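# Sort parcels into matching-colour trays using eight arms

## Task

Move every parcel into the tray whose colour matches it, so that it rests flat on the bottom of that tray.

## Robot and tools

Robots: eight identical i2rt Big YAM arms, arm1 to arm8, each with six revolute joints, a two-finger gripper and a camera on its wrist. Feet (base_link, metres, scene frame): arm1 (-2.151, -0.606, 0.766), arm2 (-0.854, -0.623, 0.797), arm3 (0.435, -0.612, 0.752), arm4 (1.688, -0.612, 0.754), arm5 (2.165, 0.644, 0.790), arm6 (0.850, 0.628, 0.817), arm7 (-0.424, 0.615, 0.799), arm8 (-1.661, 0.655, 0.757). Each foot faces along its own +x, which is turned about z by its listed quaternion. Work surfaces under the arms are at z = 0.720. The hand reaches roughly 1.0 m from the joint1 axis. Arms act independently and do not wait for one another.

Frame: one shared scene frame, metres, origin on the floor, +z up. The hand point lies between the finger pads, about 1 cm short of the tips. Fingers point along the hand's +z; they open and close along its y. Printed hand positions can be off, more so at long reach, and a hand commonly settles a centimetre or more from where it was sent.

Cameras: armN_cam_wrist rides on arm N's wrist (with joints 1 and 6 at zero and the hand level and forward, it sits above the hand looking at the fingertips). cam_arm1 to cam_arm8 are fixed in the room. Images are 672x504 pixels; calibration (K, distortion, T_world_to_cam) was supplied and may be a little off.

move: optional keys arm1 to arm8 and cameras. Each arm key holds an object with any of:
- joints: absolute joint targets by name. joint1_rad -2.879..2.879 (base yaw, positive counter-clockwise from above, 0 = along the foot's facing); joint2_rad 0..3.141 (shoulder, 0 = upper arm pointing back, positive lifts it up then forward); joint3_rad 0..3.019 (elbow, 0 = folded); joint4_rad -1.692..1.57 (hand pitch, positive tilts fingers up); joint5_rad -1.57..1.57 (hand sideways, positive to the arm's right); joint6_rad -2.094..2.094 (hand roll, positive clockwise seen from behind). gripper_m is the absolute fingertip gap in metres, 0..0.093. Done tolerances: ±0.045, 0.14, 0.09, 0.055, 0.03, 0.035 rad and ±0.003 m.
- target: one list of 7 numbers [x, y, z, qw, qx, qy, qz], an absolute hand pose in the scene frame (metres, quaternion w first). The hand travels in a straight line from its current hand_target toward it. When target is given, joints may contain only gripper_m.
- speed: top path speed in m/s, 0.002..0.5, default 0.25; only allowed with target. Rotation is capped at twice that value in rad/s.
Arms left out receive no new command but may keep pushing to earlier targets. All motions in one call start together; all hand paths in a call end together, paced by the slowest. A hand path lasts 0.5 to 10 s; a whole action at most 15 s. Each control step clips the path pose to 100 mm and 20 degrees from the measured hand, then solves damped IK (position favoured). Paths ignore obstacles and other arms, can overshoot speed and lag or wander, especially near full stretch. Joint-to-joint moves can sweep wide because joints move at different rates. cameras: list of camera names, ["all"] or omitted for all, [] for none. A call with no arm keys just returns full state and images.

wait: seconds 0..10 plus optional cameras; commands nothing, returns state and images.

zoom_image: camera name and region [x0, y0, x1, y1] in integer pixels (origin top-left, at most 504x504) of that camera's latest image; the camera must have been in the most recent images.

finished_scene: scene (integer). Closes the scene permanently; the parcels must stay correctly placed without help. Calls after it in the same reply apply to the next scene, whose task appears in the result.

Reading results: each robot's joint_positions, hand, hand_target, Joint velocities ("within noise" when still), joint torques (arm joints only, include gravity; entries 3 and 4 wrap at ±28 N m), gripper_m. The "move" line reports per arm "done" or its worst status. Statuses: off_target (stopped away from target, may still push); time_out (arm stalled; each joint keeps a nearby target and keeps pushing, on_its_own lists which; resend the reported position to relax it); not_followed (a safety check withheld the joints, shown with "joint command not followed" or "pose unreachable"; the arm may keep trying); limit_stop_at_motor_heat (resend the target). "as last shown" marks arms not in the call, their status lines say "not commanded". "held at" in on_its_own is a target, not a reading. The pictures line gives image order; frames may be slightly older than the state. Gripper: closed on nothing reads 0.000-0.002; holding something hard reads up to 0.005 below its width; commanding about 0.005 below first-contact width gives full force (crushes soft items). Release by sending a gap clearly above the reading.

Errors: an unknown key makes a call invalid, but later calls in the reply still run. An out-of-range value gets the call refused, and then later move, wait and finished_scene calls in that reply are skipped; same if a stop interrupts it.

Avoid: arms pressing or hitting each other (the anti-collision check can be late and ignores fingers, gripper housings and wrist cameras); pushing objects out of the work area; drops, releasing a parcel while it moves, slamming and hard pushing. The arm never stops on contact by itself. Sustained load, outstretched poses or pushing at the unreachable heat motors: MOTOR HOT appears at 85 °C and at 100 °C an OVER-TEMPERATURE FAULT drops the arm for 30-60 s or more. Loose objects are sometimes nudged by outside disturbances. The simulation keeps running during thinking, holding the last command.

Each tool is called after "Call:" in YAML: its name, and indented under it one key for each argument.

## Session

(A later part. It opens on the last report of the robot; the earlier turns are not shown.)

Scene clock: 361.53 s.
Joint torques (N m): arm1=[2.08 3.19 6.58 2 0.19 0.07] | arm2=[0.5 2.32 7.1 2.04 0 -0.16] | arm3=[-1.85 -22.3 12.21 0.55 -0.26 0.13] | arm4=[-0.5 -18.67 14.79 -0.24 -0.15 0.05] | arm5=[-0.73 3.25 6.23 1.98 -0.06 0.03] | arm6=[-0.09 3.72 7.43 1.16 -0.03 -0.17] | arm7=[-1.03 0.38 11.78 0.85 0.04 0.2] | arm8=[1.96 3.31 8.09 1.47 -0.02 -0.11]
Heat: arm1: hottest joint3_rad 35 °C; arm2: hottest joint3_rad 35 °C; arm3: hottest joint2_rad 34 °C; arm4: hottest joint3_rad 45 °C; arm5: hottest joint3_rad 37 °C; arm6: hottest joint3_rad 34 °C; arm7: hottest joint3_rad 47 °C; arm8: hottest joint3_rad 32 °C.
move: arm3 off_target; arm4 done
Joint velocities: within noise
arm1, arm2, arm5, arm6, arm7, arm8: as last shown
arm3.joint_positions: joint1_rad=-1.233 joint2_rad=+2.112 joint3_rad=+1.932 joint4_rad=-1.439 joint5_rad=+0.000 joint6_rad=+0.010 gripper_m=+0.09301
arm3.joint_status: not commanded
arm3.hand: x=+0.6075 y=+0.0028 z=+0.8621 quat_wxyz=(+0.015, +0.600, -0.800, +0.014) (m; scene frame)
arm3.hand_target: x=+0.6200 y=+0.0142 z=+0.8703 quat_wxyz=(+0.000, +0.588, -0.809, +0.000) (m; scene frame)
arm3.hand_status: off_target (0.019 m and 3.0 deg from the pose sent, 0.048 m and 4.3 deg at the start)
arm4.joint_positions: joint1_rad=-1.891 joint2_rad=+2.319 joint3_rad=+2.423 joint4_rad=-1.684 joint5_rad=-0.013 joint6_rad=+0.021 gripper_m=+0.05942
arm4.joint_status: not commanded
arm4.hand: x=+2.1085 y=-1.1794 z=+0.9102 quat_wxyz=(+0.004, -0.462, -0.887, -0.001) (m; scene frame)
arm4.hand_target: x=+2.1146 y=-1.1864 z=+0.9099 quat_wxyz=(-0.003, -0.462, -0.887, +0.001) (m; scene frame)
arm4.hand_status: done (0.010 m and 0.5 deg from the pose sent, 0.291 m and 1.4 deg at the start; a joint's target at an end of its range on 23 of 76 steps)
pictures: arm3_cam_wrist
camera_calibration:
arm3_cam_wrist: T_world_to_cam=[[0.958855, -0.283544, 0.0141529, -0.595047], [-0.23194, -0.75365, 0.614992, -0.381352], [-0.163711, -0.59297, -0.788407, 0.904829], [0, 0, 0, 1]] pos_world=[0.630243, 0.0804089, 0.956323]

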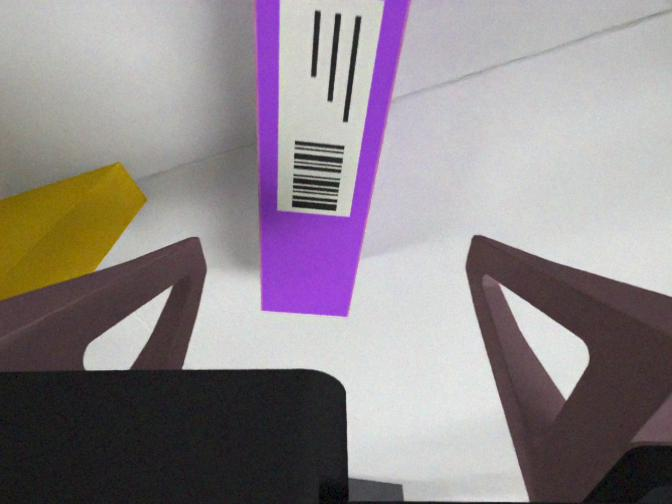

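Call:
move:
  arm3: {"target":[0.617,0.032,0.745,0,-0.588,0.809,0],"speed":0.13}
  arm4: {"target":[2.124,-1.194,0.768,0,0.4617,0.887,0],"speed":0.13}
  cameras: ["arm3_cam_wrist"]

Call:
move:
  arm3: {"joints":{"gripper_m":0.04}}
  arm4: {"joints":{"gripper_m":0.093}}
  cameras: []

Call:
move:
  arm3: {"target":[0.607,0.022,0.93,0,-0.588,0.809,0]}
  arm4: {"target":[2.124,-1.194,0.93,0,0.4617,0.887,0]}
  cameras: ["arm4_cam_wrist"]

Scene clock: 374.70 s.
Joint torques (N m): arm1=[2.14 3.49 6.69 2.03 0.16 0.1] | arm2=[0.5 2.32 7.1 2.06 0 -0.16] | arm3=[-0.91 -22.71 8.95 0.61 -0.27 0.14] | arm4=[0.21 -19.66 10.59 0.73 -0.15 0.11] | arm5=[-0.5 3.02 6.28 1.68 -0.06 0.06] | arm6=[-0.15 3.66 7.45 1.16 -0.03 -0.17] | arm7=[-1.08 0.21 11.79 0.76 0.04 0.22] | arm8=[1.9 3.37 8.02 1.47 -0.02 -0.09]
Heat: arm1: hottest joint3_rad 35 °C; arm2: hottest joint3_rad 35 °C; arm3: hottest joint2_rad 36 °C; arm4: hottest joint3_rad 48 °C; arm5: hottest joint3_rad 37 °C; arm6: hottest joint3_rad 34 °C; arm7: hottest joint3_rad 47 °C; arm8: hottest joint3_rad 32 °C.
move: arm3 done; arm4 off_target
Joint velocities: within noise
arm1, arm2, arm5, arm6, arm7, arm8: as last shown
arm3.joint_positions: joint1_rad=-1.233 joint2_rad=+2.258 joint3_rad=+1.877 joint4_rad=-1.208 joint5_rad=+0.000 joint6_rad=+0.022 gripper_m=+0.09301
arm3.joint_status: not commanded
arm3.hand: x=+0.6151 y=+0.0283 z=+0.7488 quat_wxyz=(+0.003, +0.595, -0.803, +0.005) (m; scene frame)
arm3.hand_target: x=+0.6171 y=+0.0319 z=+0.7450 quat_wxyz=(+0.000, +0.588, -0.809, +0.000) (m; scene frame)
arm3.hand_status: done (0.006 m and 1.2 deg from the pose sent, 0.121 m and 3.0 deg at the start)
arm4.joint_positions: joint1_rad=-1.891 joint2_rad=+2.398 joint3_rad=+2.238 joint4_rad=-1.402 joint5_rad=-0.013 joint6_rad=+0.021 gripper_m=+0.05942
arm4.joint_status: not commanded
arm4.hand: x=+2.1180 y=-1.1957 z=+0.7841 quat_wxyz=(-0.003, -0.462, -0.887, +0.003) (m; scene frame)
arm4.hand_target: x=+2.1237 y=-1.1937 z=+0.7683 quat_wxyz=(+0.000, -0.462, -0.887, +0.000) (m; scene frame)
arm4.hand_status: off_target (0.017 m and 0.5 deg from the pose sent, 0.144 m and 0.5 deg at the start)
pictures: arm3_cam_wrist
camera_calibration:
arm3_cam_wrist: T_world_to_cam=[[0.955235, -0.295526, 0.0138252, -0.590683], [-0.246351, -0.768671, 0.590302, -0.2629], [-0.163823, -0.567283, -0.807064, 0.845173], [0, 0, 0, 1]] pos_world=[0.637934, 0.102807, 0.845465]

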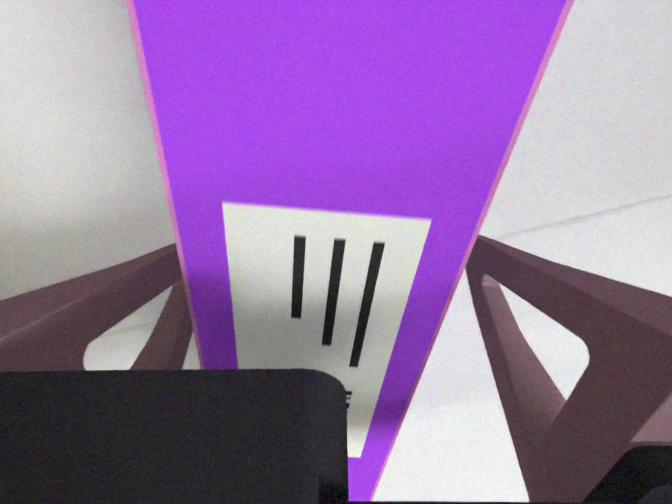

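Scene clock: 375.33 s.
Joint torques (N m): arm1=[2.43 3.6 6.61 2.02 0.15 0.11] | arm2=[0.5 2.32 7.1 2.04 0 -0.16] | arm3=[-0.85 -23.59 8.88 0.62 -0.24 0.12] | arm4=[0.21 -19.72 10.59 0.73 -0.15 0.11] | arm5=[-0.97 3.25 6.06 1.88 -0.03 0.02] | arm6=[-0.15 3.72 7.42 1.17 -0.03 -0.17] | arm7=[-1.03 0.44 11.82 0.84 0.03 0.2] | arm8=[1.85 3.49 8.06 1.46 -0.01 -0.1]
Heat: arm1: hottest joint3_rad 35 °C; arm2: hottest joint3_rad 35 °C; arm3: hottest joint2_rad 36 °C; arm4: hottest joint3_rad 48 °C; arm5: hottest joint3_rad 37 °C; arm6: hottest joint3_rad 34 °C; arm7: hottest joint3_rad 47 °C; arm8: hottest joint3_rad 32 °C.
move: arm3 off_target; arm4 done
Joint velocities: within noise
arm1, arm2, arm5, arm6, arm7, arm8: as last shown
arm3.joint_positions: joint1_rad=-1.233 joint2_rad=+2.258 joint3_rad=+1.877 joint4_rad=-1.208 joint5_rad=-0.001 joint6_rad=+0.023 gripper_m=+0.06009
arm3.joint_status: gripper_m off_target (ended at +0.06012, target +0.04000)
arm3.hand: x=+0.6150 y=+0.0283 z=+0.7488 quat_wxyz=(+0.003, +0.595, -0.804, +0.004) (m; scene frame)
arm3.hand_target: x=+0.6171 y=+0.0319 z=+0.7450 quat_wxyz=(+0.000, +0.588, -0.809, +0.000) (m; scene frame)
arm3.hand_status: not commanded
arm4.joint_positions: joint1_rad=-1.891 joint2_rad=+2.398 joint3_rad=+2.238 joint4_rad=-1.402 joint5_rad=-0.013 joint6_rad=+0.021 gripper_m=+0.09280
arm4.joint_status: all done
arm4.hand: x=+2.1180 y=-1.1957 z=+0.7841 quat_wxyz=(-0.003, -0.462, -0.887, +0.003) (m; scene frame)
arm4.hand_target: x=+2.1237 y=-1.1937 z=+0.7683 quat_wxyz=(+0.000, -0.462, -0.887, +0.000) (m; scene frame)
arm4.hand_status: not commanded
pictures: none
No camera images: "cameras" was empty.

Scene clock: 377.07 s.
Joint torques (N m): arm1=[2.14 3.37 6.68 2.06 0.16 0.07] | arm2=[0.44 2.26 7.09 2.04 0 -0.16] | arm3=[-0.09 -23.82 14.32 -0.28 -0.23 0.13] | arm4=[-0.15 -20.25 14.09 -0.2 -0.14 0.09] | arm5=[-0.97 3.02 6.15 1.84 -0.06 0.02] | arm6=[-0.09 3.6 7.42 1.14 -0.02 -0.17] | arm7=[-1.08 0.32 11.75 0.84 0.03 0.21] | arm8=[1.73 3.19 8.05 1.46 0 -0.1]
Heat: arm1: hottest joint3_rad 35 °C; arm2: hottest joint3_rad 35 °C; arm3: hottest joint2_rad 36 °C; arm4: hottest joint3_rad 48 °C; arm5: hottest joint3_rad 37 °C; arm6: hottest joint3_rad 34 °C; arm7: hottest joint3_rad 48 °C; arm8: hottest joint3_rad 32 °C.
move: arm3 off_target; arm4 off_target
Joint velocities: within noise
arm1, arm2, arm5, arm6, arm7, arm8: as last shown
arm1.hand: x=-2.2348 y=-0.7853 z=+1.2892 quat_wxyz=(-0.228, -0.741, -0.513, +0.368) (m; scene frame)
arm1.hand_target: x=-2.2338 y=-0.7884 z=+1.2874 quat_wxyz=(-0.231, -0.739, -0.515, +0.367) (m; scene frame)
arm3.joint_positions: joint1_rad=-1.233 joint2_rad=+2.122 joint3_rad=+2.054 joint4_rad=-1.565 joint5_rad=-0.002 joint6_rad=+0.031 gripper_m=+0.06009
arm3.joint_status: not commanded
arm3.hand: x=+0.6083 y=+0.0075 z=+0.9026 quat_wxyz=(+0.021, +0.592, -0.806, +0.018) (m; scene frame)
arm3.hand_target: x=+0.6066 y=+0.0205 z=+0.9300 quat_wxyz=(+0.000, +0.588, -0.809, -0.001) (m; scene frame)
arm3.hand_status: off_target (0.031 m and 3.2 deg from the pose sent, 0.181 m and 1.2 deg at the start; pose on its path clipped on 11 of 52 steps)
arm4.joint_positions: joint1_rad=-1.891 joint2_rad=+2.341 joint3_rad=+2.489 joint4_rad=-1.682 joint5_rad=-0.013 joint6_rad=+0.021 gripper_m=+0.09290
arm4.joint_status: not commanded
arm4.hand: x=+2.1169 y=-1.1906 z=+0.9200 quat_wxyz=(-0.016, -0.461, -0.887, +0.009) (m; scene frame)
arm4.hand_target: x=+2.1234 y=-1.1932 z=+0.9295 quat_wxyz=(-0.027, -0.461, -0.887, +0.013) (m; scene frame)
arm4.hand_status: off_target (0.013 m and 2.1 deg from the pose sent, 0.146 m and 0.5 deg at the start; a joint's target at an end of its range on 31 of 52 steps)
pictures: arm4_cam_wrist
camera_calibration:
arm4_cam_wrist: T_world_to_cam=[[-0.810864, -0.585079, 0.0134772, 1.00498], [-0.482524, 0.681409, 0.550321, 1.33118], [-0.331165, 0.439732, -0.834845, 2.1175], [0, 0, 0, 1]] pos_world=[2.15846, -1.25022, 1.02166]

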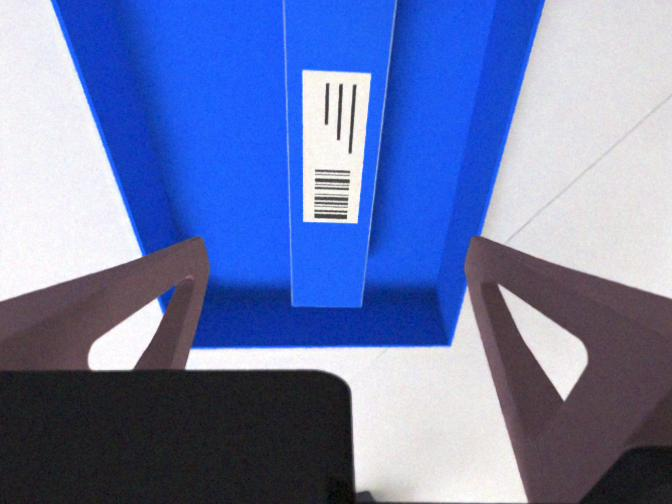

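Call:
move:
  arm4: {"joints":{"joint2_rad":0.6,"joint3_rad":1.401,"joint4_rad":-1.483}}
  arm3: {"joints":{"joint2_rad":1.489,"joint3_rad":1.401,"joint4_rad":-1.483,"joint5_rad":0,"joint6_rad":-1.5}}
  cameras: []

Call:
move:
  arm3: {"joints":{"joint1_rad":0.236}}
  cameras: []

Call:
move:
  arm3: {"joints":{"joint6_rad":-0.37}}
  cameras: []

Call:
move:
  arm3: {"target":[-0.21,-0.355,0.88,0,1,0,0]}
  cameras: []

Call:
move:
  arm3: {"target":[-0.21,-0.355,0.762,0,1,0,0],"speed":0.15}
  cameras: ["arm3_cam_wrist"]

Scene clock: 389.30 s.
Joint torques (N m): arm1=[2.2 3.78 6.69 2.02 0.16 0.08] | arm2=[0.44 2.32 7.1 2.06 0 -0.16] | arm3=[-0.03 -13.98 9.59 0.47 -0.13 -0.21] | arm4=[0.44 3.25 8.09 2.11 -0.14 0.09] | arm5=[-0.62 3.37 6.28 1.87 -0.06 0.03] | arm6=[-0.09 3.72 7.42 1.14 -0.03 -0.17] | arm7=[-1.03 0.38 11.78 0.9 0.04 0.2] | arm8=[1.96 3.19 8.13 1.48 -0.02 -0.11]
Heat: arm1: hottest joint3_rad 34 °C; arm2: hottest joint3_rad 35 °C; arm3: hottest joint2_rad 37 °C; arm4: hottest joint3_rad 50 °C; arm5: hottest joint3_rad 37 °C; arm6: hottest joint3_rad 34 °C; arm7: hottest joint3_rad 48 °C; arm8: hottest joint3_rad 32 °C.
move: arm3 done; arm4 done
Joint velocities: within noise
arm1, arm2, arm5, arm6, arm7, arm8: as last shown
arm3.joint_positions: joint1_rad=-1.233 joint2_rad=+1.490 joint3_rad=+1.395 joint4_rad=-1.495 joint5_rad=-0.002 joint6_rad=-1.484 gripper_m=+0.06023
arm3.joint_status: all done
arm3.hand: x=+0.5513 y=-0.1948 z=+0.9862 quat_wxyz=(+0.006, +0.984, -0.179, +0.000) (m; scene frame)
arm3.hand_target: x=+0.5499 y=-0.1897 z=+0.9889 quat_wxyz=(-0.003, +0.986, -0.168, +0.002) (m; scene frame)
arm3.hand_status: not commanded
arm4.joint_positions: joint1_rad=-1.891 joint2_rad=+0.595 joint3_rad=+1.407 joint4_rad=-1.494 joint5_rad=-0.013 joint6_rad=+0.021 gripper_m=+0.09290
arm4.joint_status: all done
arm4.hand: x=+1.8135 y=-0.7667 z=+1.2749 quat_wxyz=(-0.385, -0.411, -0.804, +0.192) (m; scene frame)
arm4.hand_target: x=+1.8170 y=-0.7695 z=+1.2734 quat_wxyz=(-0.387, -0.411, -0.804, +0.189) (m; scene frame)
arm4.hand_status: not commanded
pictures: none
No camera images: "cameras" was empty.

Scene clock: 391.17 s.
Joint torques (N m): arm1=[2.2 3.66 6.74 2 0.15 0.07] | arm2=[0.5 2.32 7.1 2.04 0 -0.16] | arm3=[-1.03 -14.1 9.59 0.34 -0.15 -0.21] | arm4=[0.38 3.25 8.09 2.11 -0.14 0.09] | arm5=[-0.67 2.78 6.12 1.78 -0.07 0.01] | arm6=[-0.09 3.66 7.43 1.16 -0.03 -0.17] | arm7=[-1.38 0.38 11.74 0.87 0.03 0.19] | arm8=[1.85 3.14 8.09 1.52 -0.02 -0.1]
Heat: arm1: hottest joint3_rad 34 °C; arm2: hottest joint3_rad 35 °C; arm3: hottest joint2_rad 37 °C; arm4: hottest joint3_rad 49 °C; arm5: hottest joint3_rad 37 °C; arm6: hottest joint3_rad 34 °C; arm7: hottest joint3_rad 48 °C; arm8: hottest joint3_rad 32 °C.
move: arm3 done
Joint velocities: within noise
arm1.joint_positions: joint1_rad=-1.558 joint2_rad=+0.600 joint3_rad=+1.409 joint4_rad=-1.493 joint5_rad=+0.004 joint6_rad=-0.058 gripper_m=+0.09289
arm1.joint_status: not commanded
arm1.hand: x=-2.2348 y=-0.7853 z=+1.2892 quat_wxyz=(-0.228, -0.741, -0.513, +0.368) (m; scene frame)
arm1.hand_target: x=-2.2338 y=-0.7884 z=+1.2874 quat_wxyz=(-0.231, -0.739, -0.515, +0.367) (m; scene frame)
arm1.hand_status: not commanded
arm2, arm4, arm5, arm6, arm7, arm8: as last shown
arm3.joint_positions: joint1_rad=+0.239 joint2_rad=+1.490 joint3_rad=+1.395 joint4_rad=-1.491 joint5_rad=-0.001 joint6_rad=-1.485 gripper_m=+0.06023
arm3.joint_status: all done
arm3.hand: x=+0.0285 y=-0.4547 z=+0.9817 quat_wxyz=(+0.005, +0.849, +0.528, +0.008) (m; scene frame)
arm3.hand_target: x=+0.0256 y=-0.4521 z=+0.9844 quat_wxyz=(-0.001, +0.846, +0.534, +0.004) (m; scene frame)
arm3.hand_status: not commanded
pictures: none
No camera images: "cameras" was empty.

Scene clock: 393.23 s.
Joint torques (N m): arm1=[2.26 3.66 6.69 2.06 0.17 0.11] | arm2=[0.5 2.26 7.1 2.04 0 -0.16] | arm3=[-0.91 -14.15 9.68 0.35 -0.11 0.13] | arm4=[0.44 3.25 8.09 2.11 -0.14 0.09] | arm5=[-0.67 2.84 6.3 1.8 -0.04 0.02] | arm6=[-0.09 3.72 7.42 1.14 -0.02 -0.17] | arm7=[-1.08 0.38 11.78 0.83 0.04 0.21] | arm8=[2.14 3.37 8.1 1.48 0 -0.1]
Heat: arm1: hottest joint3_rad 34 °C; arm2: hottest joint3_rad 35 °C; arm3: hottest joint2_rad 36 °C; arm4: hottest joint3_rad 49 °C; arm5: hottest joint3_rad 37 °C; arm6: hottest joint3_rad 34 °C; arm7: hottest joint3_rad 48 °C; arm8: hottest joint3_rad 32 °C.
move: arm3 done
Joint velocities: within noise
arm1, arm4: as last shown
arm2.joint_positions: joint1_rad=-2.098 joint2_rad=+0.599 joint3_rad=+1.402 joint4_rad=-1.489 joint5_rad=+0.002 joint6_rad=+0.393 gripper_m=+0.09292
arm2.joint_status: not commanded
arm2.hand: x=-0.6652 y=-0.5483 z=+1.3164 quat_wxyz=(-0.396, -0.005, -0.904, -0.162) (m; scene frame)
arm2.hand_target: x=-0.6645 y=-0.5472 z=+1.3170 quat_wxyz=(-0.398, -0.001, -0.903, -0.162) (m; scene frame)
arm2.hand_status: not commanded
arm3.joint_positions: joint1_rad=+0.239 joint2_rad=+1.490 joint3_rad=+1.395 joint4_rad=-1.491 joint5_rad=-0.001 joint6_rad=-0.387 gripper_m=+0.06014
arm3.joint_status: all done
arm3.hand: x=+0.0285 y=-0.4547 z=+0.9817 quat_wxyz=(+0.000, +1.000, +0.008, +0.010) (m; scene frame)
arm3.hand_target: x=+0.0256 y=-0.4521 z=+0.9844 quat_wxyz=(-0.003, +1.000, -0.002, +0.003) (m; scene frame)
arm3.hand_status: not commanded
arm5.joint_positions: joint1_rad=+1.497 joint2_rad=+0.602 joint3_rad=+1.396 joint4_rad=-1.490 joint5_rad=+0.000 joint6_rad=+0.004 gripper_m=+0.09288
arm5.joint_status: not commanded
arm5.hand: x=+2.0951 y=+0.4480 z=+1.3045 quat_wxyz=(+0.245, +0.741, +0.524, -0.342) (m; scene frame)
arm5.hand_target: x=+2.0950 y=+0.4481 z=+1.3086 quat_wxyz=(+0.250, +0.741, +0.519, -0.346) (m; scene frame)
arm5.hand_status: not commanded
arm6.joint_positions: joint1_rad=-1.318 joint2_rad=+0.590 joint3_rad=+1.398 joint4_rad=-1.477 joint5_rad=+0.001 joint6_rad=-0.036 gripper_m=+0.09290
arm6.joint_status: not commanded
arm6.hand: x=+0.7779 y=+0.4399 z=+1.3382 quat_wxyz=(-0.240, -0.732, -0.524, +0.363) (m; scene frame)
arm6.hand_target: x=+0.7785 y=+0.4370 z=+1.3369 quat_wxyz=(-0.237, -0.730, -0.531, +0.359) (m; scene frame)
arm6.hand_status: not commanded
arm7.joint_positions: joint1_rad=-1.045 joint2_rad=+0.606 joint3_rad=+1.368 joint4_rad=-1.472 joint5_rad=-0.002 joint6_rad=+0.090 gripper_m=+0.09310
arm7.joint_status: not commanded
arm7.hand: x=-0.4476 y=+0.4027 z=+1.3038 quat_wxyz=(-0.291, -0.705, -0.575, +0.297) (m; scene frame)
arm7.hand_target: x=-0.4489 y=+0.4106 z=+1.3183 quat_wxyz=(-0.299, -0.706, -0.564, +0.307) (m; scene frame)
arm7.hand_status: not commanded
arm8.joint_positions: joint1_rad=+0.397 joint2_rad=+0.597 joint3_rad=+1.404 joint4_rad=-1.490 joint5_rad=-0.002 joint6_rad=-0.027 gripper_m=+0.09293
arm8.joint_status: not commanded
arm8.hand: x=-1.7030 y=+0.4585 z=+1.2779 quat_wxyz=(-0.267, -0.694, -0.578, +0.337) (m; scene frame)
arm8.hand_target: x=-1.7037 y=+0.4559 z=+1.2774 quat_wxyz=(-0.265, -0.691, -0.580, +0.339) (m; scene frame)
arm8.hand_status: not commanded
pictures: none
No camera images: "cameras" was empty.

Scene clock: 395.43 s.
Joint torques (N m): arm1=[2.14 3.25 6.68 2 0.16 0.07] | arm2=[0.44 2.32 7.1 2.06 0 -0.16] | arm3=[-1.55 -24.29 14.41 -0.38 -0.3 0.01] | arm4=[0.38 3.31 8.09 2.13 -0.14 0.09] | arm5=[-0.79 2.78 6.04 1.7 -0.04 0.03] | arm6=[-0.15 3.66 7.43 1.14 -0.03 -0.17] | arm7=[-1.14 0.32 11.79 0.83 0.03 0.19] | arm8=[1.96 3.19 8.03 1.43 0 -0.11]
Heat: arm1: hottest joint3_rad 34 °C; arm2: hottest joint3_rad 35 °C; arm3: hottest joint2_rad 36 °C; arm4: hottest joint3_rad 49 °C; arm5: hottest joint3_rad 37 °C; arm6: hottest joint3_rad 34 °C; arm7: hottest joint3_rad 48 °C; arm8: hottest joint3_rad 32 °C.
move: arm3 off_target
Joint velocities: within noise
arm1, arm2, arm4, arm5, arm6, arm7, arm8: as last shown
arm3.joint_positions: joint1_rad=+0.239 joint2_rad=+2.235 joint3_rad=+2.157 joint4_rad=-1.531 joint5_rad=-0.003 joint6_rad=-0.387 gripper_m=+0.06014
arm3.joint_status: not commanded
arm3.hand: x=-0.1989 y=-0.3655 z=+0.8608 quat_wxyz=(+0.006, +1.000, +0.007, +0.020) (m; scene frame)
arm3.hand_target: x=-0.2089 y=-0.3555 z=+0.8803 quat_wxyz=(+0.000, +1.000, +0.000, -0.001) (m; scene frame)
arm3.hand_status: off_target (0.025 m and 2.5 deg from the pose sent, 0.278 m and 1.4 deg at the start)
pictures: none
No camera images: "cameras" was empty.

Scene clock: 396.87 s.
Joint torques (N m): arm1=[2.26 3.49 6.74 1.98 0.16 0.07] | arm2=[0.5 2.32 7.1 2.06 0 -0.16] | arm3=[-1.44 -25.29 9.36 0.51 -0.3 0.02] | arm4=[0.44 3.31 8.09 2.13 -0.14 0.09] | arm5=[-0.97 2.61 6.06 1.8 -0.08 0.02] | arm6=[-0.15 3.72 7.45 1.14 -0.03 -0.17] | arm7=[-1.14 0.15 11.77 0.88 0.04 0.2] | arm8=[2.08 3.55 8.03 1.47 -0.01 -0.11]
Heat: arm1: hottest joint3_rad 34 °C; arm2: hottest joint3_rad 35 °C; arm3: hottest joint2_rad 36 °C; arm4: hottest joint3_rad 48 °C; arm5: hottest joint3_rad 37 °C; arm6: hottest joint3_rad 34 °C; arm7: hottest joint3_rad 48 °C; arm8: hottest joint3_rad 32 °C.
move: arm3 done
Joint velocities: within noise
arm1, arm2, arm4, arm5, arm6, arm7, arm8: as last shown
arm3.joint_positions: joint1_rad=+0.239 joint2_rad=+2.311 joint3_rad=+2.019 joint4_rad=-1.299 joint5_rad=-0.003 joint6_rad=-0.387 gripper_m=+0.06014
arm3.joint_status: not commanded
arm3.hand: x=-0.2058 y=-0.3620 z=+0.7578 quat_wxyz=(+0.002, +1.000, +0.007, +0.012) (m; scene frame)
arm3.hand_target: x=-0.2099 y=-0.3551 z=+0.7621 quat_wxyz=(+0.000, +1.000, +0.000, +0.000) (m; scene frame)
arm3.hand_status: done (0.009 m and 1.6 deg from the pose sent, 0.100 m and 2.5 deg at the start)
pictures: arm3_cam_wrist
camera_calibration:
arm3_cam_wrist: T_world_to_cam=[[-0.010188, 0.999937, 0.00462135, 0.355246], [0.7992, 0.00536492, 0.601042, -0.28321], [0.600979, 0.00981677, -0.799204, 0.856926], [0, 0, 0, 1]] pos_world=[-0.285034, -0.362117, 0.853439]

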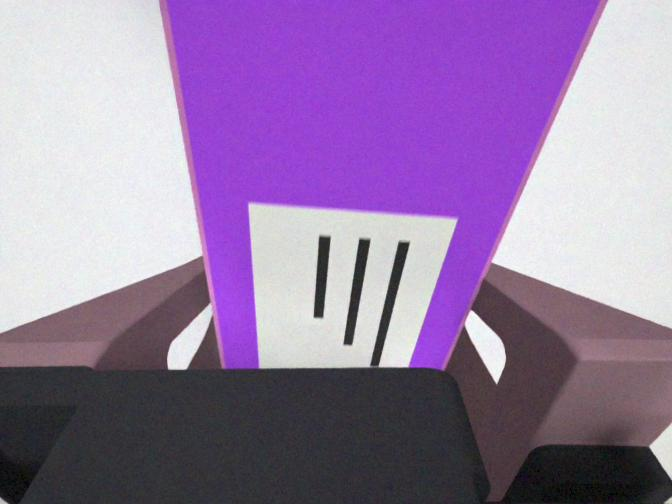

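Call:
move:
  arm3: {"joints":{"gripper_m":0.093}}
  arm2: {"joints":{"joint1_rad":-2.105}}
  cameras: []

Call:
move:
  arm3: {"target":[-0.2,-0.36,0.92,0,1,0,0]}
  cameras: []

Call:
move:
  arm3: {"joints":{"joint2_rad":0.6,"joint3_rad":1.401,"joint4_rad":-1.483}}
  cameras: []

Call:
move:
  arm2: {"joints":{"joint2_rad":2.016,"joint3_rad":1.966,"joint4_rad":-1.52}}
  arm3: {"joints":{"joint1_rad":0}}
  cameras: []

Call:
move:
  arm2: {"target":[-0.184,-0.360,0.86,0,0,1,0]}
  cameras: ["arm2_cam_wrist"]

Scene clock: 407.27 s.
Joint torques (N m): arm1=[2.2 3.31 6.74 1.94 0.14 0.08] | arm2=[-0.32 2.32 7.1 2.06 0 -0.16] | arm3=[-1.44 -25.35 9.42 0.58 -0.29 0.02] | arm4=[0.38 3.25 8.09 2.13 -0.14 0.09] | arm5=[-0.73 2.67 6.26 1.88 -0.09 0.02] | arm6=[-0.03 3.66 7.43 1.16 -0.03 -0.17] | arm7=[-1.32 0.21 11.79 0.84 0.04 0.19] | arm8=[1.96 3.49 8.01 1.42 0 -0.11]
Heat: arm1: hottest joint3_rad 33 °C; arm2: hottest joint3_rad 35 °C; arm3: hottest joint2_rad 35 °C; arm4: hottest joint3_rad 47 °C; arm5: hottest joint3_rad 37 °C; arm6: hottest joint3_rad 34 °C; arm7: hottest joint3_rad 49 °C; arm8: hottest joint3_rad 32 °C.
move: arm2 done; arm3 done
Joint velocities: within noise
arm1, arm4, arm5, arm6, arm7, arm8: as last shown
arm2.joint_positions: joint1_rad=-2.098 joint2_rad=+0.599 joint3_rad=+1.402 joint4_rad=-1.489 joint5_rad=+0.002 joint6_rad=+0.393 gripper_m=+0.09292
arm2.joint_status: all done
arm2.hand: x=-0.6652 y=-0.5483 z=+1.3164 quat_wxyz=(-0.396, -0.005, -0.904, -0.162) (m; scene frame)
arm2.hand_target: x=-0.6637 y=-0.5491 z=+1.3170 quat_wxyz=(-0.399, -0.005, -0.903, -0.160) (m; scene frame)
arm2.hand_status: not commanded
arm3.joint_positions: joint1_rad=+0.239 joint2_rad=+2.311 joint3_rad=+2.019 joint4_rad=-1.299 joint5_rad=-0.004 joint6_rad=-0.387 gripper_m=+0.09287
arm3.joint_status: all done
arm3.hand: x=-0.2058 y=-0.3621 z=+0.7578 quat_wxyz=(+0.003, +1.000, +0.007, +0.012) (m; scene frame)
arm3.hand_target: x=-0.2099 y=-0.3551 z=+0.7621 quat_wxyz=(+0.000, +1.000, +0.000, +0.000) (m; scene frame)
arm3.hand_status: not commanded
pictures: none
No camera images: "cameras" was empty.

Scene clock: 408.93 s.
Joint torques (N m): arm1=[2.37 3.43 6.74 2.03 0.14 0.08] | arm2=[-0.32 2.32 7.1 2.04 0 -0.16] | arm3=[-1.32 -24.41 14.17 -0.31 -0.29 0.02] | arm4=[0.44 3.25 8.09 2.11 -0.14 0.09] | arm5=[-0.91 2.96 6.19 1.94 -0.05 0.02] | arm6=[-0.15 3.66 7.43 1.14 -0.03 -0.17] | arm7=[-1.03 0.32 11.75 0.9 0.05 0.21] | arm8=[1.96 3.43 8.05 1.42 -0.03 -0.1]
Heat: arm1: hottest joint3_rad 33 °C; arm2: hottest joint3_rad 35 °C; arm3: hottest joint2_rad 35 °C; arm4: hottest joint3_rad 47 °C; arm5: hottest joint3_rad 37 °C; arm6: hottest joint3_rad 34 °C; arm7: hottest joint3_rad 49 °C; arm8: hottest joint3_rad 32 °C.
move: arm3 off_target
Joint velocities: within noise
arm1, arm2, arm4, arm5, arm6, arm7, arm8: as last shown
arm3.joint_positions: joint1_rad=+0.239 joint2_rad=+2.198 joint3_rad=+2.191 joint4_rad=-1.605 joint5_rad=-0.004 joint6_rad=-0.387 gripper_m=+0.09297
arm3.joint_status: not commanded
arm3.hand: x=-0.1906 y=-0.3691 z=+0.8981 quat_wxyz=(+0.006, +1.000, +0.007, +0.021) (m; scene frame)
arm3.hand_target: x=-0.1989 y=-0.3605 z=+0.9200 quat_wxyz=(+0.000, +1.000, +0.000, -0.001) (m; scene frame)
arm3.hand_status: off_target (0.026 m and 2.7 deg from the pose sent, 0.162 m and 1.6 deg at the start; pose on its path clipped on 10 of 50 steps)
pictures: none
No camera images: "cameras" was empty.

Scene clock: 411.10 s.
Joint torques (N m): arm1=[2.61 3.37 6.68 2.04 0.15 0.07] | arm2=[-0.32 2.32 7.1 2.04 0 -0.16] | arm3=[-1.2 0.97 8.01 1.7 -0.27 0.05] | arm4=[0.44 3.25 8.09 2.11 -0.14 0.09] | arm5=[-0.85 3.08 6.24 1.78 -0.05 0.05] | arm6=[-0.09 3.66 7.43 1.13 -0.03 -0.17] | arm7=[-1.2 0.26 11.77 0.87 0.04 0.21] | arm8=[2.14 3.66 8.09 1.43 -0.02 -0.11]
Heat: arm1: hottest joint3_rad 33 °C; arm2: hottest joint3_rad 35 °C; arm3: hottest joint2_rad 35 °C; arm4: hottest joint3_rad 47 °C; arm5: hottest joint3_rad 37 °C; arm6: hottest joint3_rad 34 °C; arm7: hottest joint3_rad 49 °C; arm8: hottest joint3_rad 32 °C.
move: arm3 done
Joint velocities: within noise
arm1, arm2, arm4, arm5, arm6, arm7, arm8: as last shown
arm3.joint_positions: joint1_rad=+0.239 joint2_rad=+0.597 joint3_rad=+1.398 joint4_rad=-1.495 joint5_rad=-0.004 joint6_rad=-0.387 gripper_m=+0.09297
arm3.joint_status: all done
arm3.hand: x=+0.2444 y=-0.5416 z=+1.2675 quat_wxyz=(-0.158, +0.906, +0.009, -0.392) (m; scene frame)
arm3.hand_target: x=+0.2425 y=-0.5397 z=+1.2706 quat_wxyz=(-0.159, +0.903, +0.003, -0.398) (m; scene frame)
arm3.hand_status: not commanded
pictures: none
No camera images: "cameras" was empty.

Scene clock: 413.20 s.
Joint torques (N m): arm1=[2.14 3.55 6.72 2.07 0.16 0.07] | arm2=[-0.32 -23.82 10.26 0.27 0.01 -0.13] | arm3=[-1.85 1.26 7.97 1.68 -0.27 0.05] | arm4=[0.38 3.31 8.09 2.11 -0.14 0.09] | arm5=[-0.79 2.9 6.17 1.74 -0.1 0.01] | arm6=[-0.09 3.6 7.45 1.14 -0.02 -0.17] | arm7=[-1.2 0.32 11.84 0.85 0.04 0.21] | arm8=[2.02 3.6 8.1 1.43 -0.01 -0.1]
Heat: arm1: hottest joint3_rad 33 °C; arm2: hottest joint3_rad 35 °C; arm3: hottest joint2_rad 35 °C; arm4: hottest joint3_rad 47 °C; arm5: hottest joint3_rad 37 °C; arm6: hottest joint3_rad 34 °C; arm7: hottest joint3_rad 49 °C; arm8: hottest joint3_rad 32 °C.
move: arm2 done; arm3 done
Joint velocities: within noise
arm1, arm5, arm6, arm7, arm8: as last shown
arm2.joint_positions: joint1_rad=-2.098 joint2_rad=+2.012 joint3_rad=+1.940 joint4_rad=-1.514 joint5_rad=+0.002 joint6_rad=+0.393 gripper_m=+0.09292
arm2.joint_status: all done
arm2.hand: x=-0.2767 y=-0.3915 z=+0.9676 quat_wxyz=(+0.007, -0.005, -1.000, +0.003) (m; scene frame)
arm2.hand_target: x=-0.2698 y=-0.3932 z=+0.9756 quat_wxyz=(-0.001, -0.005, -1.000, +0.000) (m; scene frame)
arm2.hand_status: not commanded
arm3.joint_positions: joint1_rad=+0.014 joint2_rad=+0.597 joint3_rad=+1.398 joint4_rad=-1.495 joint5_rad=-0.004 joint6_rad=-0.387 gripper_m=+0.09297
arm3.joint_status: all done
arm3.hand: x=+0.2654 y=-0.5016 z=+1.2678 quat_wxyz=(-0.202, +0.901, -0.092, -0.373) (m; scene frame)
arm3.hand_target: x=+0.2646 y=-0.4983 z=+1.2710 quat_wxyz=(-0.204, +0.897, -0.100, -0.378) (m; scene frame)
arm3.hand_status: not commanded
arm4.joint_positions: joint1_rad=-1.891 joint2_rad=+0.595 joint3_rad=+1.407 joint4_rad=-1.494 joint5_rad=-0.013 joint6_rad=+0.021 gripper_m=+0.09290
arm4.joint_status: not commanded
arm4.hand: x=+1.8135 y=-0.7667 z=+1.2749 quat_wxyz=(-0.385, -0.411, -0.804, +0.192) (m; scene frame)
arm4.hand_target: x=+1.8170 y=-0.7695 z=+1.2734 quat_wxyz=(-0.387, -0.411, -0.804, +0.189) (m; scene frame)
arm4.hand_status: not commanded
pictures: none
No camera images: "cameras" was empty.

Scene clock: 414.87 s.
Joint torques (N m): arm1=[2.08 3.84 6.71 2.09 0.16 0.05] | arm2=[-0.38 -26.93 11.82 0.14 0.02 -0.19] | arm3=[-1.85 1.38 7.97 1.69 -0.26 0.04] | arm4=[0.38 3.31 8.09 2.11 -0.14 0.09] | arm5=[-0.85 3.25 6.2 1.72 -0.06 0.04] | arm6=[-0.03 3.66 7.45 1.14 -0.02 -0.17] | arm7=[-1.08 0.32 11.75 0.85 0.03 0.19] | arm8=[2.14 3.78 8.03 1.44 -0.01 -0.11]
Heat: arm1: hottest joint3_rad 33 °C; arm2: hottest joint3_rad 35 °C; arm3: hottest joint2_rad 35 °C; arm4: hottest joint3_rad 46 °C; arm5: hottest joint3_rad 37 °C; arm6: hottest joint3_rad 34 °C; arm7: hottest joint3_rad 49 °C; arm8: hottest joint3_rad 32 °C.
move: arm2 off_target
Joint velocities: within noise
arm1.joint_positions: joint1_rad=-1.558 joint2_rad=+0.600 joint3_rad=+1.409 joint4_rad=-1.493 joint5_rad=+0.004 joint6_rad=-0.058 gripper_m=+0.09289
arm1.joint_status: not commanded
arm1.hand: x=-2.2348 y=-0.7853 z=+1.2892 quat_wxyz=(-0.228, -0.741, -0.513, +0.368) (m; scene frame)
arm1.hand_target: x=-2.2338 y=-0.7884 z=+1.2874 quat_wxyz=(-0.231, -0.739, -0.515, +0.367) (m; scene frame)
arm1.hand_status: not commanded
arm2.joint_positions: joint1_rad=-2.098 joint2_rad=+2.353 joint3_rad=+2.213 joint4_rad=-1.457 joint5_rad=+0.002 joint6_rad=+0.389 gripper_m=+0.09292
arm2.joint_status: not commanded
arm2.hand: x=-0.1963 y=-0.3591 z=+0.8493 quat_wxyz=(+0.012, -0.003, -1.000, +0.005) (m; scene frame)
arm2.hand_target: x=-0.1846 y=-0.3603 z=+0.8601 quat_wxyz=(+0.000, +0.000, -1.000, +0.000) (m; scene frame)
arm2.hand_status: off_target (0.016 m and 1.5 deg from the pose sent, 0.145 m and 1.1 deg at the start)
arm3, arm4, arm5, arm6, arm7, arm8: as last shown
pictures: arm2_cam_wrist
camera_calibration:
arm2_cam_wrist: T_world_to_cam=[[-0.0110698, -0.999677, 0.0228948, -0.381753], [-0.797751, 0.0226338, 0.602562, -0.65583], [-0.602885, -0.0115941, -0.797744, 0.675601], [0, 0, 0, 1]] pos_world=[-0.120106, -0.358953, 0.942875]

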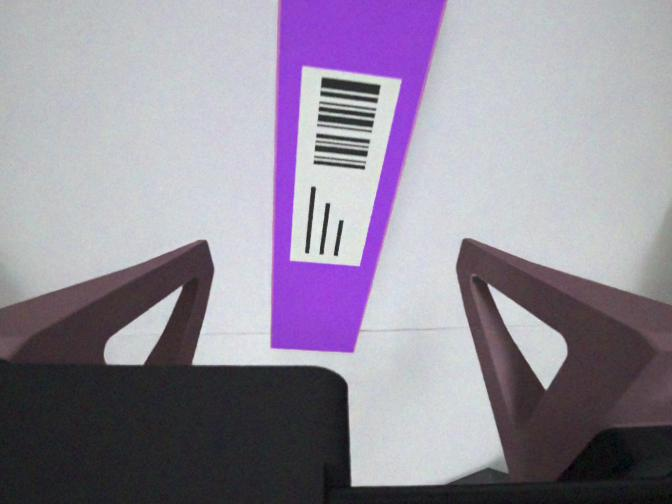

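Call:
move:
  arm2: {"target":[-0.190,-0.360,0.76,0,0,1,0],"speed":0.14}
  cameras: []

Call:
move:
  arm2: {"joints":{"gripper_m":0.04}}
  cameras: []

Call:
move:
  arm2: {"target":[-0.2,-0.365,0.93,0,0,1,0]}
  cameras: ["arm2_cam_wrist"]

Call:
move:
  arm2: {"joints":{"joint2_rad":1.489,"joint3_rad":1.401,"joint4_rad":-1.483}}
  cameras: []

Call:
move:
  arm2: {"joints":{"joint1_rad":-1.426,"joint6_rad":-0.2}}
  cameras: []

Call:
move:
  arm2: {"target":[-0.495,0.005,0.88,0,-0.609,0.793,0]}
  cameras: []

Call:
move:
  arm2: {"target":[-0.495,0.005,0.765,0,-0.609,0.793,0],"speed":0.15}
  cameras: ["arm2_cam_wrist"]

Scene clock: 428.80 s.
Joint torques (N m): arm1=[2.49 3.25 6.64 1.99 0.16 0.08] | arm2=[-0.15 -26.29 8.16 0.91 0.01 -0.16] | arm3=[-1.73 1.38 7.98 1.68 -0.26 0.06] | arm4=[0.38 3.25 8.09 2.13 -0.14 0.09] | arm5=[-0.79 2.84 6.34 1.88 -0.06 0.09] | arm6=[-0.09 3.66 7.45 1.14 -0.03 -0.17] | arm7=[-1.2 0.26 11.77 0.81 0.04 0.21] | arm8=[1.9 3.43 8.08 1.43 -0.01 -0.11]
Heat: arm1: hottest joint3_rad 33 °C; arm2: hottest joint3_rad 36 °C; arm3: hottest joint2_rad 34 °C; arm4: hottest joint3_rad 45 °C; arm5: hottest joint3_rad 37 °C; arm6: hottest joint3_rad 34 °C; arm7: hottest joint3_rad 49 °C; arm8: hottest joint3_rad 32 °C.
move: arm2 done
Joint velocities: within noise
arm1, arm3, arm4: as last shown
arm2.joint_positions: joint1_rad=-2.098 joint2_rad=+2.408 joint3_rad=+2.098 joint4_rad=-1.262 joint5_rad=+0.002 joint6_rad=+0.388 gripper_m=+0.09292
arm2.joint_status: not commanded
arm2.hand: x=-0.1934 y=-0.3578 z=+0.7686 quat_wxyz=(+0.000, -0.003, -1.000, +0.000) (m; scene frame)
arm2.hand_target: x=-0.1901 y=-0.3601 z=+0.7601 quat_wxyz=(+0.000, +0.000, -1.000, +0.000) (m; scene frame)
arm2.hand_status: done (0.009 m and 0.3 deg from the pose sent, 0.090 m and 1.5 deg at the start)
arm5.joint_positions: joint1_rad=+1.497 joint2_rad=+0.602 joint3_rad=+1.396 joint4_rad=-1.490 joint5_rad=+0.000 joint6_rad=+0.004 gripper_m=+0.09288
arm5.joint_status: not commanded
arm5.hand: x=+2.0951 y=+0.4480 z=+1.3045 quat_wxyz=(+0.245, +0.741, +0.524, -0.342) (m; scene frame)
arm5.hand_target: x=+2.0950 y=+0.4481 z=+1.3086 quat_wxyz=(+0.250, +0.741, +0.519, -0.346) (m; scene frame)
arm5.hand_status: not commanded
arm6.joint_positions: joint1_rad=-1.318 joint2_rad=+0.590 joint3_rad=+1.398 joint4_rad=-1.477 joint5_rad=+0.001 joint6_rad=-0.036 gripper_m=+0.09290
arm6.joint_status: not commanded
arm6.hand: x=+0.7779 y=+0.4399 z=+1.3382 quat_wxyz=(-0.240, -0.732, -0.524, +0.363) (m; scene frame)
arm6.hand_target: x=+0.7785 y=+0.4370 z=+1.3369 quat_wxyz=(-0.237, -0.730, -0.531, +0.359) (m; scene frame)
arm6.hand_status: not commanded
arm7.joint_positions: joint1_rad=-1.045 joint2_rad=+0.606 joint3_rad=+1.368 joint4_rad=-1.472 joint5_rad=-0.002 joint6_rad=+0.090 gripper_m=+0.09310
arm7.joint_status: not commanded
arm7.hand: x=-0.4476 y=+0.4027 z=+1.3038 quat_wxyz=(-0.291, -0.705, -0.575, +0.297) (m; scene frame)
arm7.hand_target: x=-0.4489 y=+0.4106 z=+1.3183 quat_wxyz=(-0.299, -0.706, -0.564, +0.307) (m; scene frame)
arm7.hand_status: not commanded
arm8.joint_positions: joint1_rad=+0.397 joint2_rad=+0.597 joint3_rad=+1.404 joint4_rad=-1.490 joint5_rad=-0.002 joint6_rad=-0.027 gripper_m=+0.09293
arm8.joint_status: not commanded
arm8.hand: x=-1.7030 y=+0.4585 z=+1.2779 quat_wxyz=(-0.267, -0.694, -0.578, +0.337) (m; scene frame)
arm8.hand_target: x=-1.7037 y=+0.4559 z=+1.2774 quat_wxyz=(-0.265, -0.691, -0.580, +0.339) (m; scene frame)
arm8.hand_status: not commanded
pictures: none
No camera images: "cameras" was empty.

Scene clock: 429.40 s.
Joint torques (N m): arm1=[2.2 3.37 6.75 2.1 0.16 0.06] | arm2=[-0.15 -26.58 8.36 0.9 0.02 -0.16] | arm3=[-1.61 1.26 7.98 1.69 -0.27 0.05] | arm4=[0.38 3.25 8.09 2.11 -0.14 0.09] | arm5=[-0.56 3.02 6.27 1.76 -0.08 0.04] | arm6=[-0.03 3.66 7.43 1.16 -0.02 -0.17] | arm7=[-1.03 0.32 11.77 0.83 0.03 0.2] | arm8=[2.02 3.49 7.94 1.47 -0.01 -0.12]
Heat: arm1: hottest joint3_rad 33 °C; arm2: hottest joint3_rad 36 °C; arm3: hottest joint2_rad 34 °C; arm4: hottest joint3_rad 45 °C; arm5: hottest joint3_rad 37 °C; arm6: hottest joint3_rad 34 °C; arm7: hottest joint3_rad 49 °C; arm8: hottest joint3_rad 32 °C.
move: arm2 off_target
Joint velocities: within noise
arm1, arm3, arm4, arm5, arm6, arm7, arm8: as last shown
arm2.joint_positions: joint1_rad=-2.098 joint2_rad=+2.408 joint3_rad=+2.098 joint4_rad=-1.262 joint5_rad=+0.001 joint6_rad=+0.388 gripper_m=+0.06041
arm2.joint_status: gripper_m off_target (ended at +0.06044, target +0.04000)
arm2.hand: x=-0.1933 y=-0.3577 z=+0.7686 quat_wxyz=(+0.000, -0.003, -1.000, +0.000) (m; scene frame)
arm2.hand_target: x=-0.1901 y=-0.3601 z=+0.7601 quat_wxyz=(+0.000, +0.000, -1.000, +0.000) (m; scene frame)
arm2.hand_status: not commanded
pictures: none
No camera images: "cameras" was empty.

Scene clock: 430.97 s.
Joint torques (N m): arm1=[1.9 3.37 6.68 2.03 0.18 0.05] | arm2=[-0.21 -25.11 11.99 0.16 0.03 -0.17] | arm3=[-1.79 1.26 7.99 1.66 -0.27 0.05] | arm4=[0.38 3.31 8.09 2.11 -0.14 0.09] | arm5=[-0.91 3.14 6.16 1.76 -0.11 0.05] | arm6=[-0.09 3.6 7.43 1.16 -0.03 -0.17] | arm7=[-1.2 0.44 11.79 0.83 0.03 0.21] | arm8=[2.02 3.49 8.02 1.5 -0.01 -0.11]
Heat: arm1: hottest joint3_rad 33 °C; arm2: hottest joint3_rad 36 °C; arm3: hottest joint2_rad 33 °C; arm4: hottest joint3_rad 45 °C; arm5: hottest joint3_rad 37 °C; arm6: hottest joint3_rad 34 °C; arm7: hottest joint3_rad 49 °C; arm8: hottest joint3_rad 32 °C.
move: arm2 off_target
Joint velocities: within noise
arm1, arm3, arm4, arm5, arm6, arm7, arm8: as last shown
arm2.joint_positions: joint1_rad=-2.098 joint2_rad=+2.262 joint3_rad=+2.250 joint4_rad=-1.574 joint5_rad=+0.001 joint6_rad=+0.388 gripper_m=+0.06041
arm2.joint_status: not commanded
arm2.hand: x=-0.2104 y=-0.3647 z=+0.9262 quat_wxyz=(+0.007, -0.003, -1.000, +0.003) (m; scene frame)
arm2.hand_target: x=-0.2004 y=-0.3652 z=+0.9300 quat_wxyz=(-0.001, +0.000, -1.000, +0.000) (m; scene frame)
arm2.hand_status: off_target (0.011 m and 0.9 deg from the pose sent, 0.162 m and 0.3 deg at the start)
pictures: arm2_cam_wrist
camera_calibration:
arm2_cam_wrist: T_world_to_cam=[[-0.0109165, -0.999773, 0.0182938, -0.385077], [-0.803815, 0.0196559, 0.594554, -0.708176], [-0.594779, -0.00821437, -0.803847, 0.736992], [0, 0, 0, 1]] pos_world=[-0.135099, -0.365016, 1.02052]

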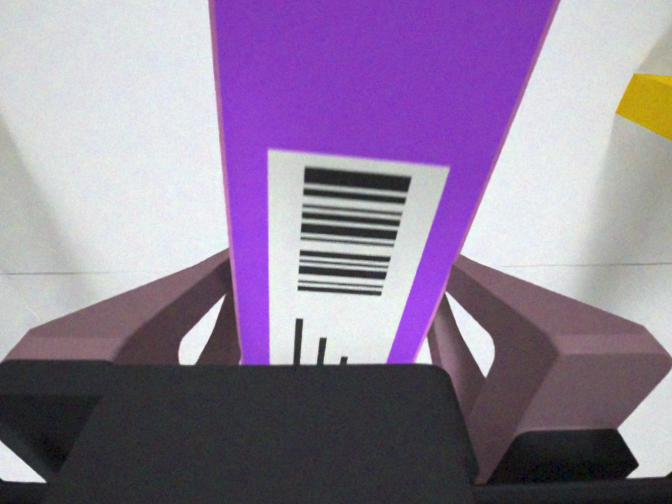

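Scene clock: 432.60 s.
Joint torques (N m): arm1=[2.26 3.37 6.74 2.02 0.14 0.07] | arm2=[-0.26 -14.56 8.57 0.76 0.03 -0.17] | arm3=[-1.79 1.2 7.98 1.7 -0.26 0.05] | arm4=[0.44 3.25 8.09 2.11 -0.14 0.09] | arm5=[-0.85 2.84 6.24 1.85 -0.08 0.02] | arm6=[-0.03 3.66 7.42 1.16 -0.03 -0.17] | arm7=[-1.03 0.38 11.78 0.83 0.03 0.2] | arm8=[1.85 3.6 8.05 1.43 -0.04 -0.09]
Heat: arm1: hottest joint3_rad 33 °C; arm2: hottest joint3_rad 36 °C; arm3: hottest joint2_rad 33 °C; arm4: hottest joint3_rad 45 °C; arm5: hottest joint3_rad 37 °C; arm6: hottest joint3_rad 34 °C; arm7: hottest joint3_rad 49 °C; arm8: hottest joint3_rad 32 °C.
move: arm2 done
Joint velocities: within noise
arm1, arm3, arm4, arm5, arm6, arm7, arm8: as last shown
arm2.joint_positions: joint1_rad=-2.098 joint2_rad=+1.491 joint3_rad=+1.397 joint4_rad=-1.490 joint5_rad=+0.001 joint6_rad=+0.388 gripper_m=+0.06041
arm2.joint_status: all done
arm2.hand: x=-0.4491 y=-0.4609 z=+1.0291 quat_wxyz=(+0.006, -0.003, -1.000, +0.003) (m; scene frame)
arm2.hand_target: x=-0.4456 y=-0.4623 z=+1.0313 quat_wxyz=(+0.000, +0.000, -1.000, +0.000) (m; scene frame)
arm2.hand_status: not commanded
pictures: none
No camera images: "cameras" was empty.

Scene clock: 434.30 s.
Joint torques (N m): arm1=[2.02 3.6 6.64 2.03 0.16 0.06] | arm2=[0.38 -14.62 8.64 0.76 -0.02 -0.19] | arm3=[-1.67 1.32 8.01 1.65 -0.27 0.06] | arm4=[0.44 3.25 8.09 2.11 -0.14 0.09] | arm5=[-0.56 3.14 6 1.54 -0.05 0.04] | arm6=[-0.09 3.66 7.43 1.14 -0.03 -0.17] | arm7=[-1.03 0.15 11.78 0.84 0.04 0.2] | arm8=[1.67 3.43 8.06 1.47 0 -0.09]
Heat: arm1: hottest joint3_rad 33 °C; arm2: hottest joint3_rad 37 °C; arm3: hottest joint2_rad 33 °C; arm4: hottest joint3_rad 45 °C; arm5: hottest joint3_rad 37 °C; arm6: hottest joint3_rad 34 °C; arm7: hottest joint3_rad 49 °C; arm8: hottest joint3_rad 32 °C.
move: arm2 done
Joint velocities: within noise
arm1, arm3, arm4, arm5, arm6, arm7, arm8: as last shown
arm2.joint_positions: joint1_rad=-1.428 joint2_rad=+1.491 joint3_rad=+1.397 joint4_rad=-1.490 joint5_rad=+0.001 joint6_rad=-0.187 gripper_m=+0.06054
arm2.joint_status: all done
arm2.hand: x=-0.6375 y=-0.2445 z=+1.0294 quat_wxyz=(+0.006, +0.581, -0.814, +0.003) (m; scene frame)
arm2.hand_target: x=-0.6369 y=-0.2417 z=+1.0316 quat_wxyz=(+0.000, +0.587, -0.810, +0.000) (m; scene frame)
arm2.hand_status: not commanded
arm7.joint_positions: joint1_rad=-1.045 joint2_rad=+0.606 joint3_rad=+1.368 joint4_rad=-1.472 joint5_rad=-0.002 joint6_rad=+0.091 gripper_m=+0.09310
pictures: none
No camera images: "cameras" was empty.

Scene clock: 436.73 s.
Joint torques (N m): arm1=[2.37 3.25 6.74 2.04 0.18 0.02] | arm2=[0.21 -26.23 12.15 0.2 -0.05 -0.19] | arm3=[-1.73 1.2 7.97 1.66 -0.27 0.06] | arm4=[0.44 3.25 8.09 2.11 -0.14 0.09] | arm5=[-0.56 3.02 6.17 1.77 -0.07 0.04] | arm6=[-0.09 3.66 7.43 1.16 -0.03 -0.17] | arm7=[-1.14 0.44 11.77 0.84 0.03 0.19] | arm8=[1.9 3.49 8.03 1.48 0 -0.09]
Heat: arm1: hottest joint3_rad 33 °C; arm2: hottest joint3_rad 37 °C; arm3: hottest joint2_rad 33 °C; arm4: hottest joint3_rad 45 °C; arm5: hottest joint3_rad 37 °C; arm6: hottest joint3_rad 34 °C; arm7: hottest joint3_rad 50 °C; arm8: hottest joint3_rad 32 °C.
move: arm2 off_target
Joint velocities: within noise
arm1, arm3, arm4, arm5, arm6, arm7, arm8: as last shown
arm2.joint_positions: joint1_rad=-1.428 joint2_rad=+2.353 joint3_rad=+2.279 joint4_rad=-1.516 joint5_rad=+0.001 joint6_rad=-0.245 gripper_m=+0.06055
arm2.joint_status: not commanded
arm2.hand: x=-0.5005 y=-0.0038 z=+0.8746 quat_wxyz=(+0.009, +0.604, -0.797, +0.004) (m; scene frame)
arm2.hand_target: x=-0.4952 y=+0.0045 z=+0.8800 quat_wxyz=(-0.001, +0.609, -0.793, +0.000) (m; scene frame)
arm2.hand_status: off_target (0.012 m and 1.3 deg from the pose sent, 0.324 m and 4.1 deg at the start)
pictures: none
No camera images: "cameras" was empty.

Scene clock: 438.27 s.
Joint torques (N m): arm1=[2.26 3.43 6.74 1.94 0.17 0.07] | arm2=[0.26 -26.99 8.77 0.87 -0.05 -0.19] | arm3=[-1.85 1.26 7.98 1.66 -0.26 0.07] | arm4=[0.44 3.25 8.09 2.11 -0.14 0.09] | arm5=[-0.79 3.19 6.22 1.95 -0.04 0.01] | arm6=[-0.09 3.6 7.43 1.13 -0.02 -0.17] | arm7=[-1.08 0.09 11.77 0.81 0.04 0.21] | arm8=[1.9 3.43 8.05 1.46 -0.01 -0.1]
Heat: arm1: hottest joint3_rad 33 °C; arm2: hottest joint3_rad 37 °C; arm3: hottest joint2_rad 33 °C; arm4: hottest joint3_rad 45 °C; arm5: hottest joint3_rad 37 °C; arm6: hottest joint3_rad 34 °C; arm7: hottest joint3_rad 50 °C; arm8: hottest joint3_rad 32 °C.
move: arm2 done
Joint velocities: within noise
arm1, arm5, arm6, arm7, arm8: as last shown
arm2.joint_positions: joint1_rad=-1.428 joint2_rad=+2.438 joint3_rad=+2.157 joint4_rad=-1.298 joint5_rad=+0.001 joint6_rad=-0.245 gripper_m=+0.06055
arm2.joint_status: not commanded
arm2.hand: x=-0.4973 y=+0.0019 z=+0.7697 quat_wxyz=(+0.003, +0.604, -0.797, +0.002) (m; scene frame)
arm2.hand_target: x=-0.4950 y=+0.0048 z=+0.7650 quat_wxyz=(+0.000, +0.609, -0.793, +0.000) (m; scene frame)
arm2.hand_status: done (0.006 m and 0.8 deg from the pose sent, 0.110 m and 1.3 deg at the start)
arm3.joint_positions: joint1_rad=+0.014 joint2_rad=+0.597 joint3_rad=+1.398 joint4_rad=-1.495 joint5_rad=-0.004 joint6_rad=-0.387 gripper_m=+0.09297
arm3.joint_status: not commanded
arm3.hand: x=+0.2654 y=-0.5016 z=+1.2678 quat_wxyz=(-0.202, +0.901, -0.092, -0.373) (m; scene frame)
arm3.hand_target: x=+0.2646 y=-0.4983 z=+1.2710 quat_wxyz=(-0.204, +0.897, -0.100, -0.378) (m; scene frame)
arm3.hand_status: not commanded
arm4.joint_positions: joint1_rad=-1.891 joint2_rad=+0.595 joint3_rad=+1.407 joint4_rad=-1.494 joint5_rad=-0.013 joint6_rad=+0.021 gripper_m=+0.09290
arm4.joint_status: not commanded
arm4.hand: x=+1.8135 y=-0.7667 z=+1.2749 quat_wxyz=(-0.385, -0.411, -0.804, +0.192) (m; scene frame)
arm4.hand_target: x=+1.8170 y=-0.7695 z=+1.2734 quat_wxyz=(-0.387, -0.411, -0.804, +0.189) (m; scene frame)
arm4.hand_status: not commanded
pictures: arm2_cam_wrist
camera_calibration:
arm2_cam_wrist: T_world_to_cam=[[0.961346, -0.275116, 0.0111329, 0.468873], [-0.228555, -0.774793, 0.589456, -0.561516], [-0.153543, -0.569216, -0.807724, 0.666977], [0, 0, 0, 1]] pos_world=[-0.476677, 0.0735896, 0.864502]

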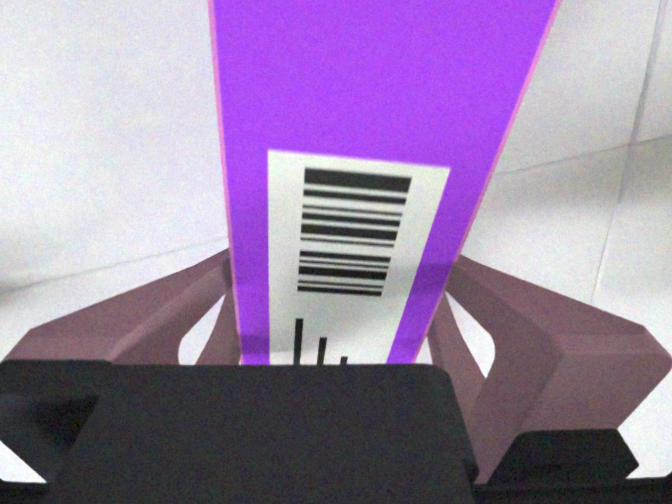

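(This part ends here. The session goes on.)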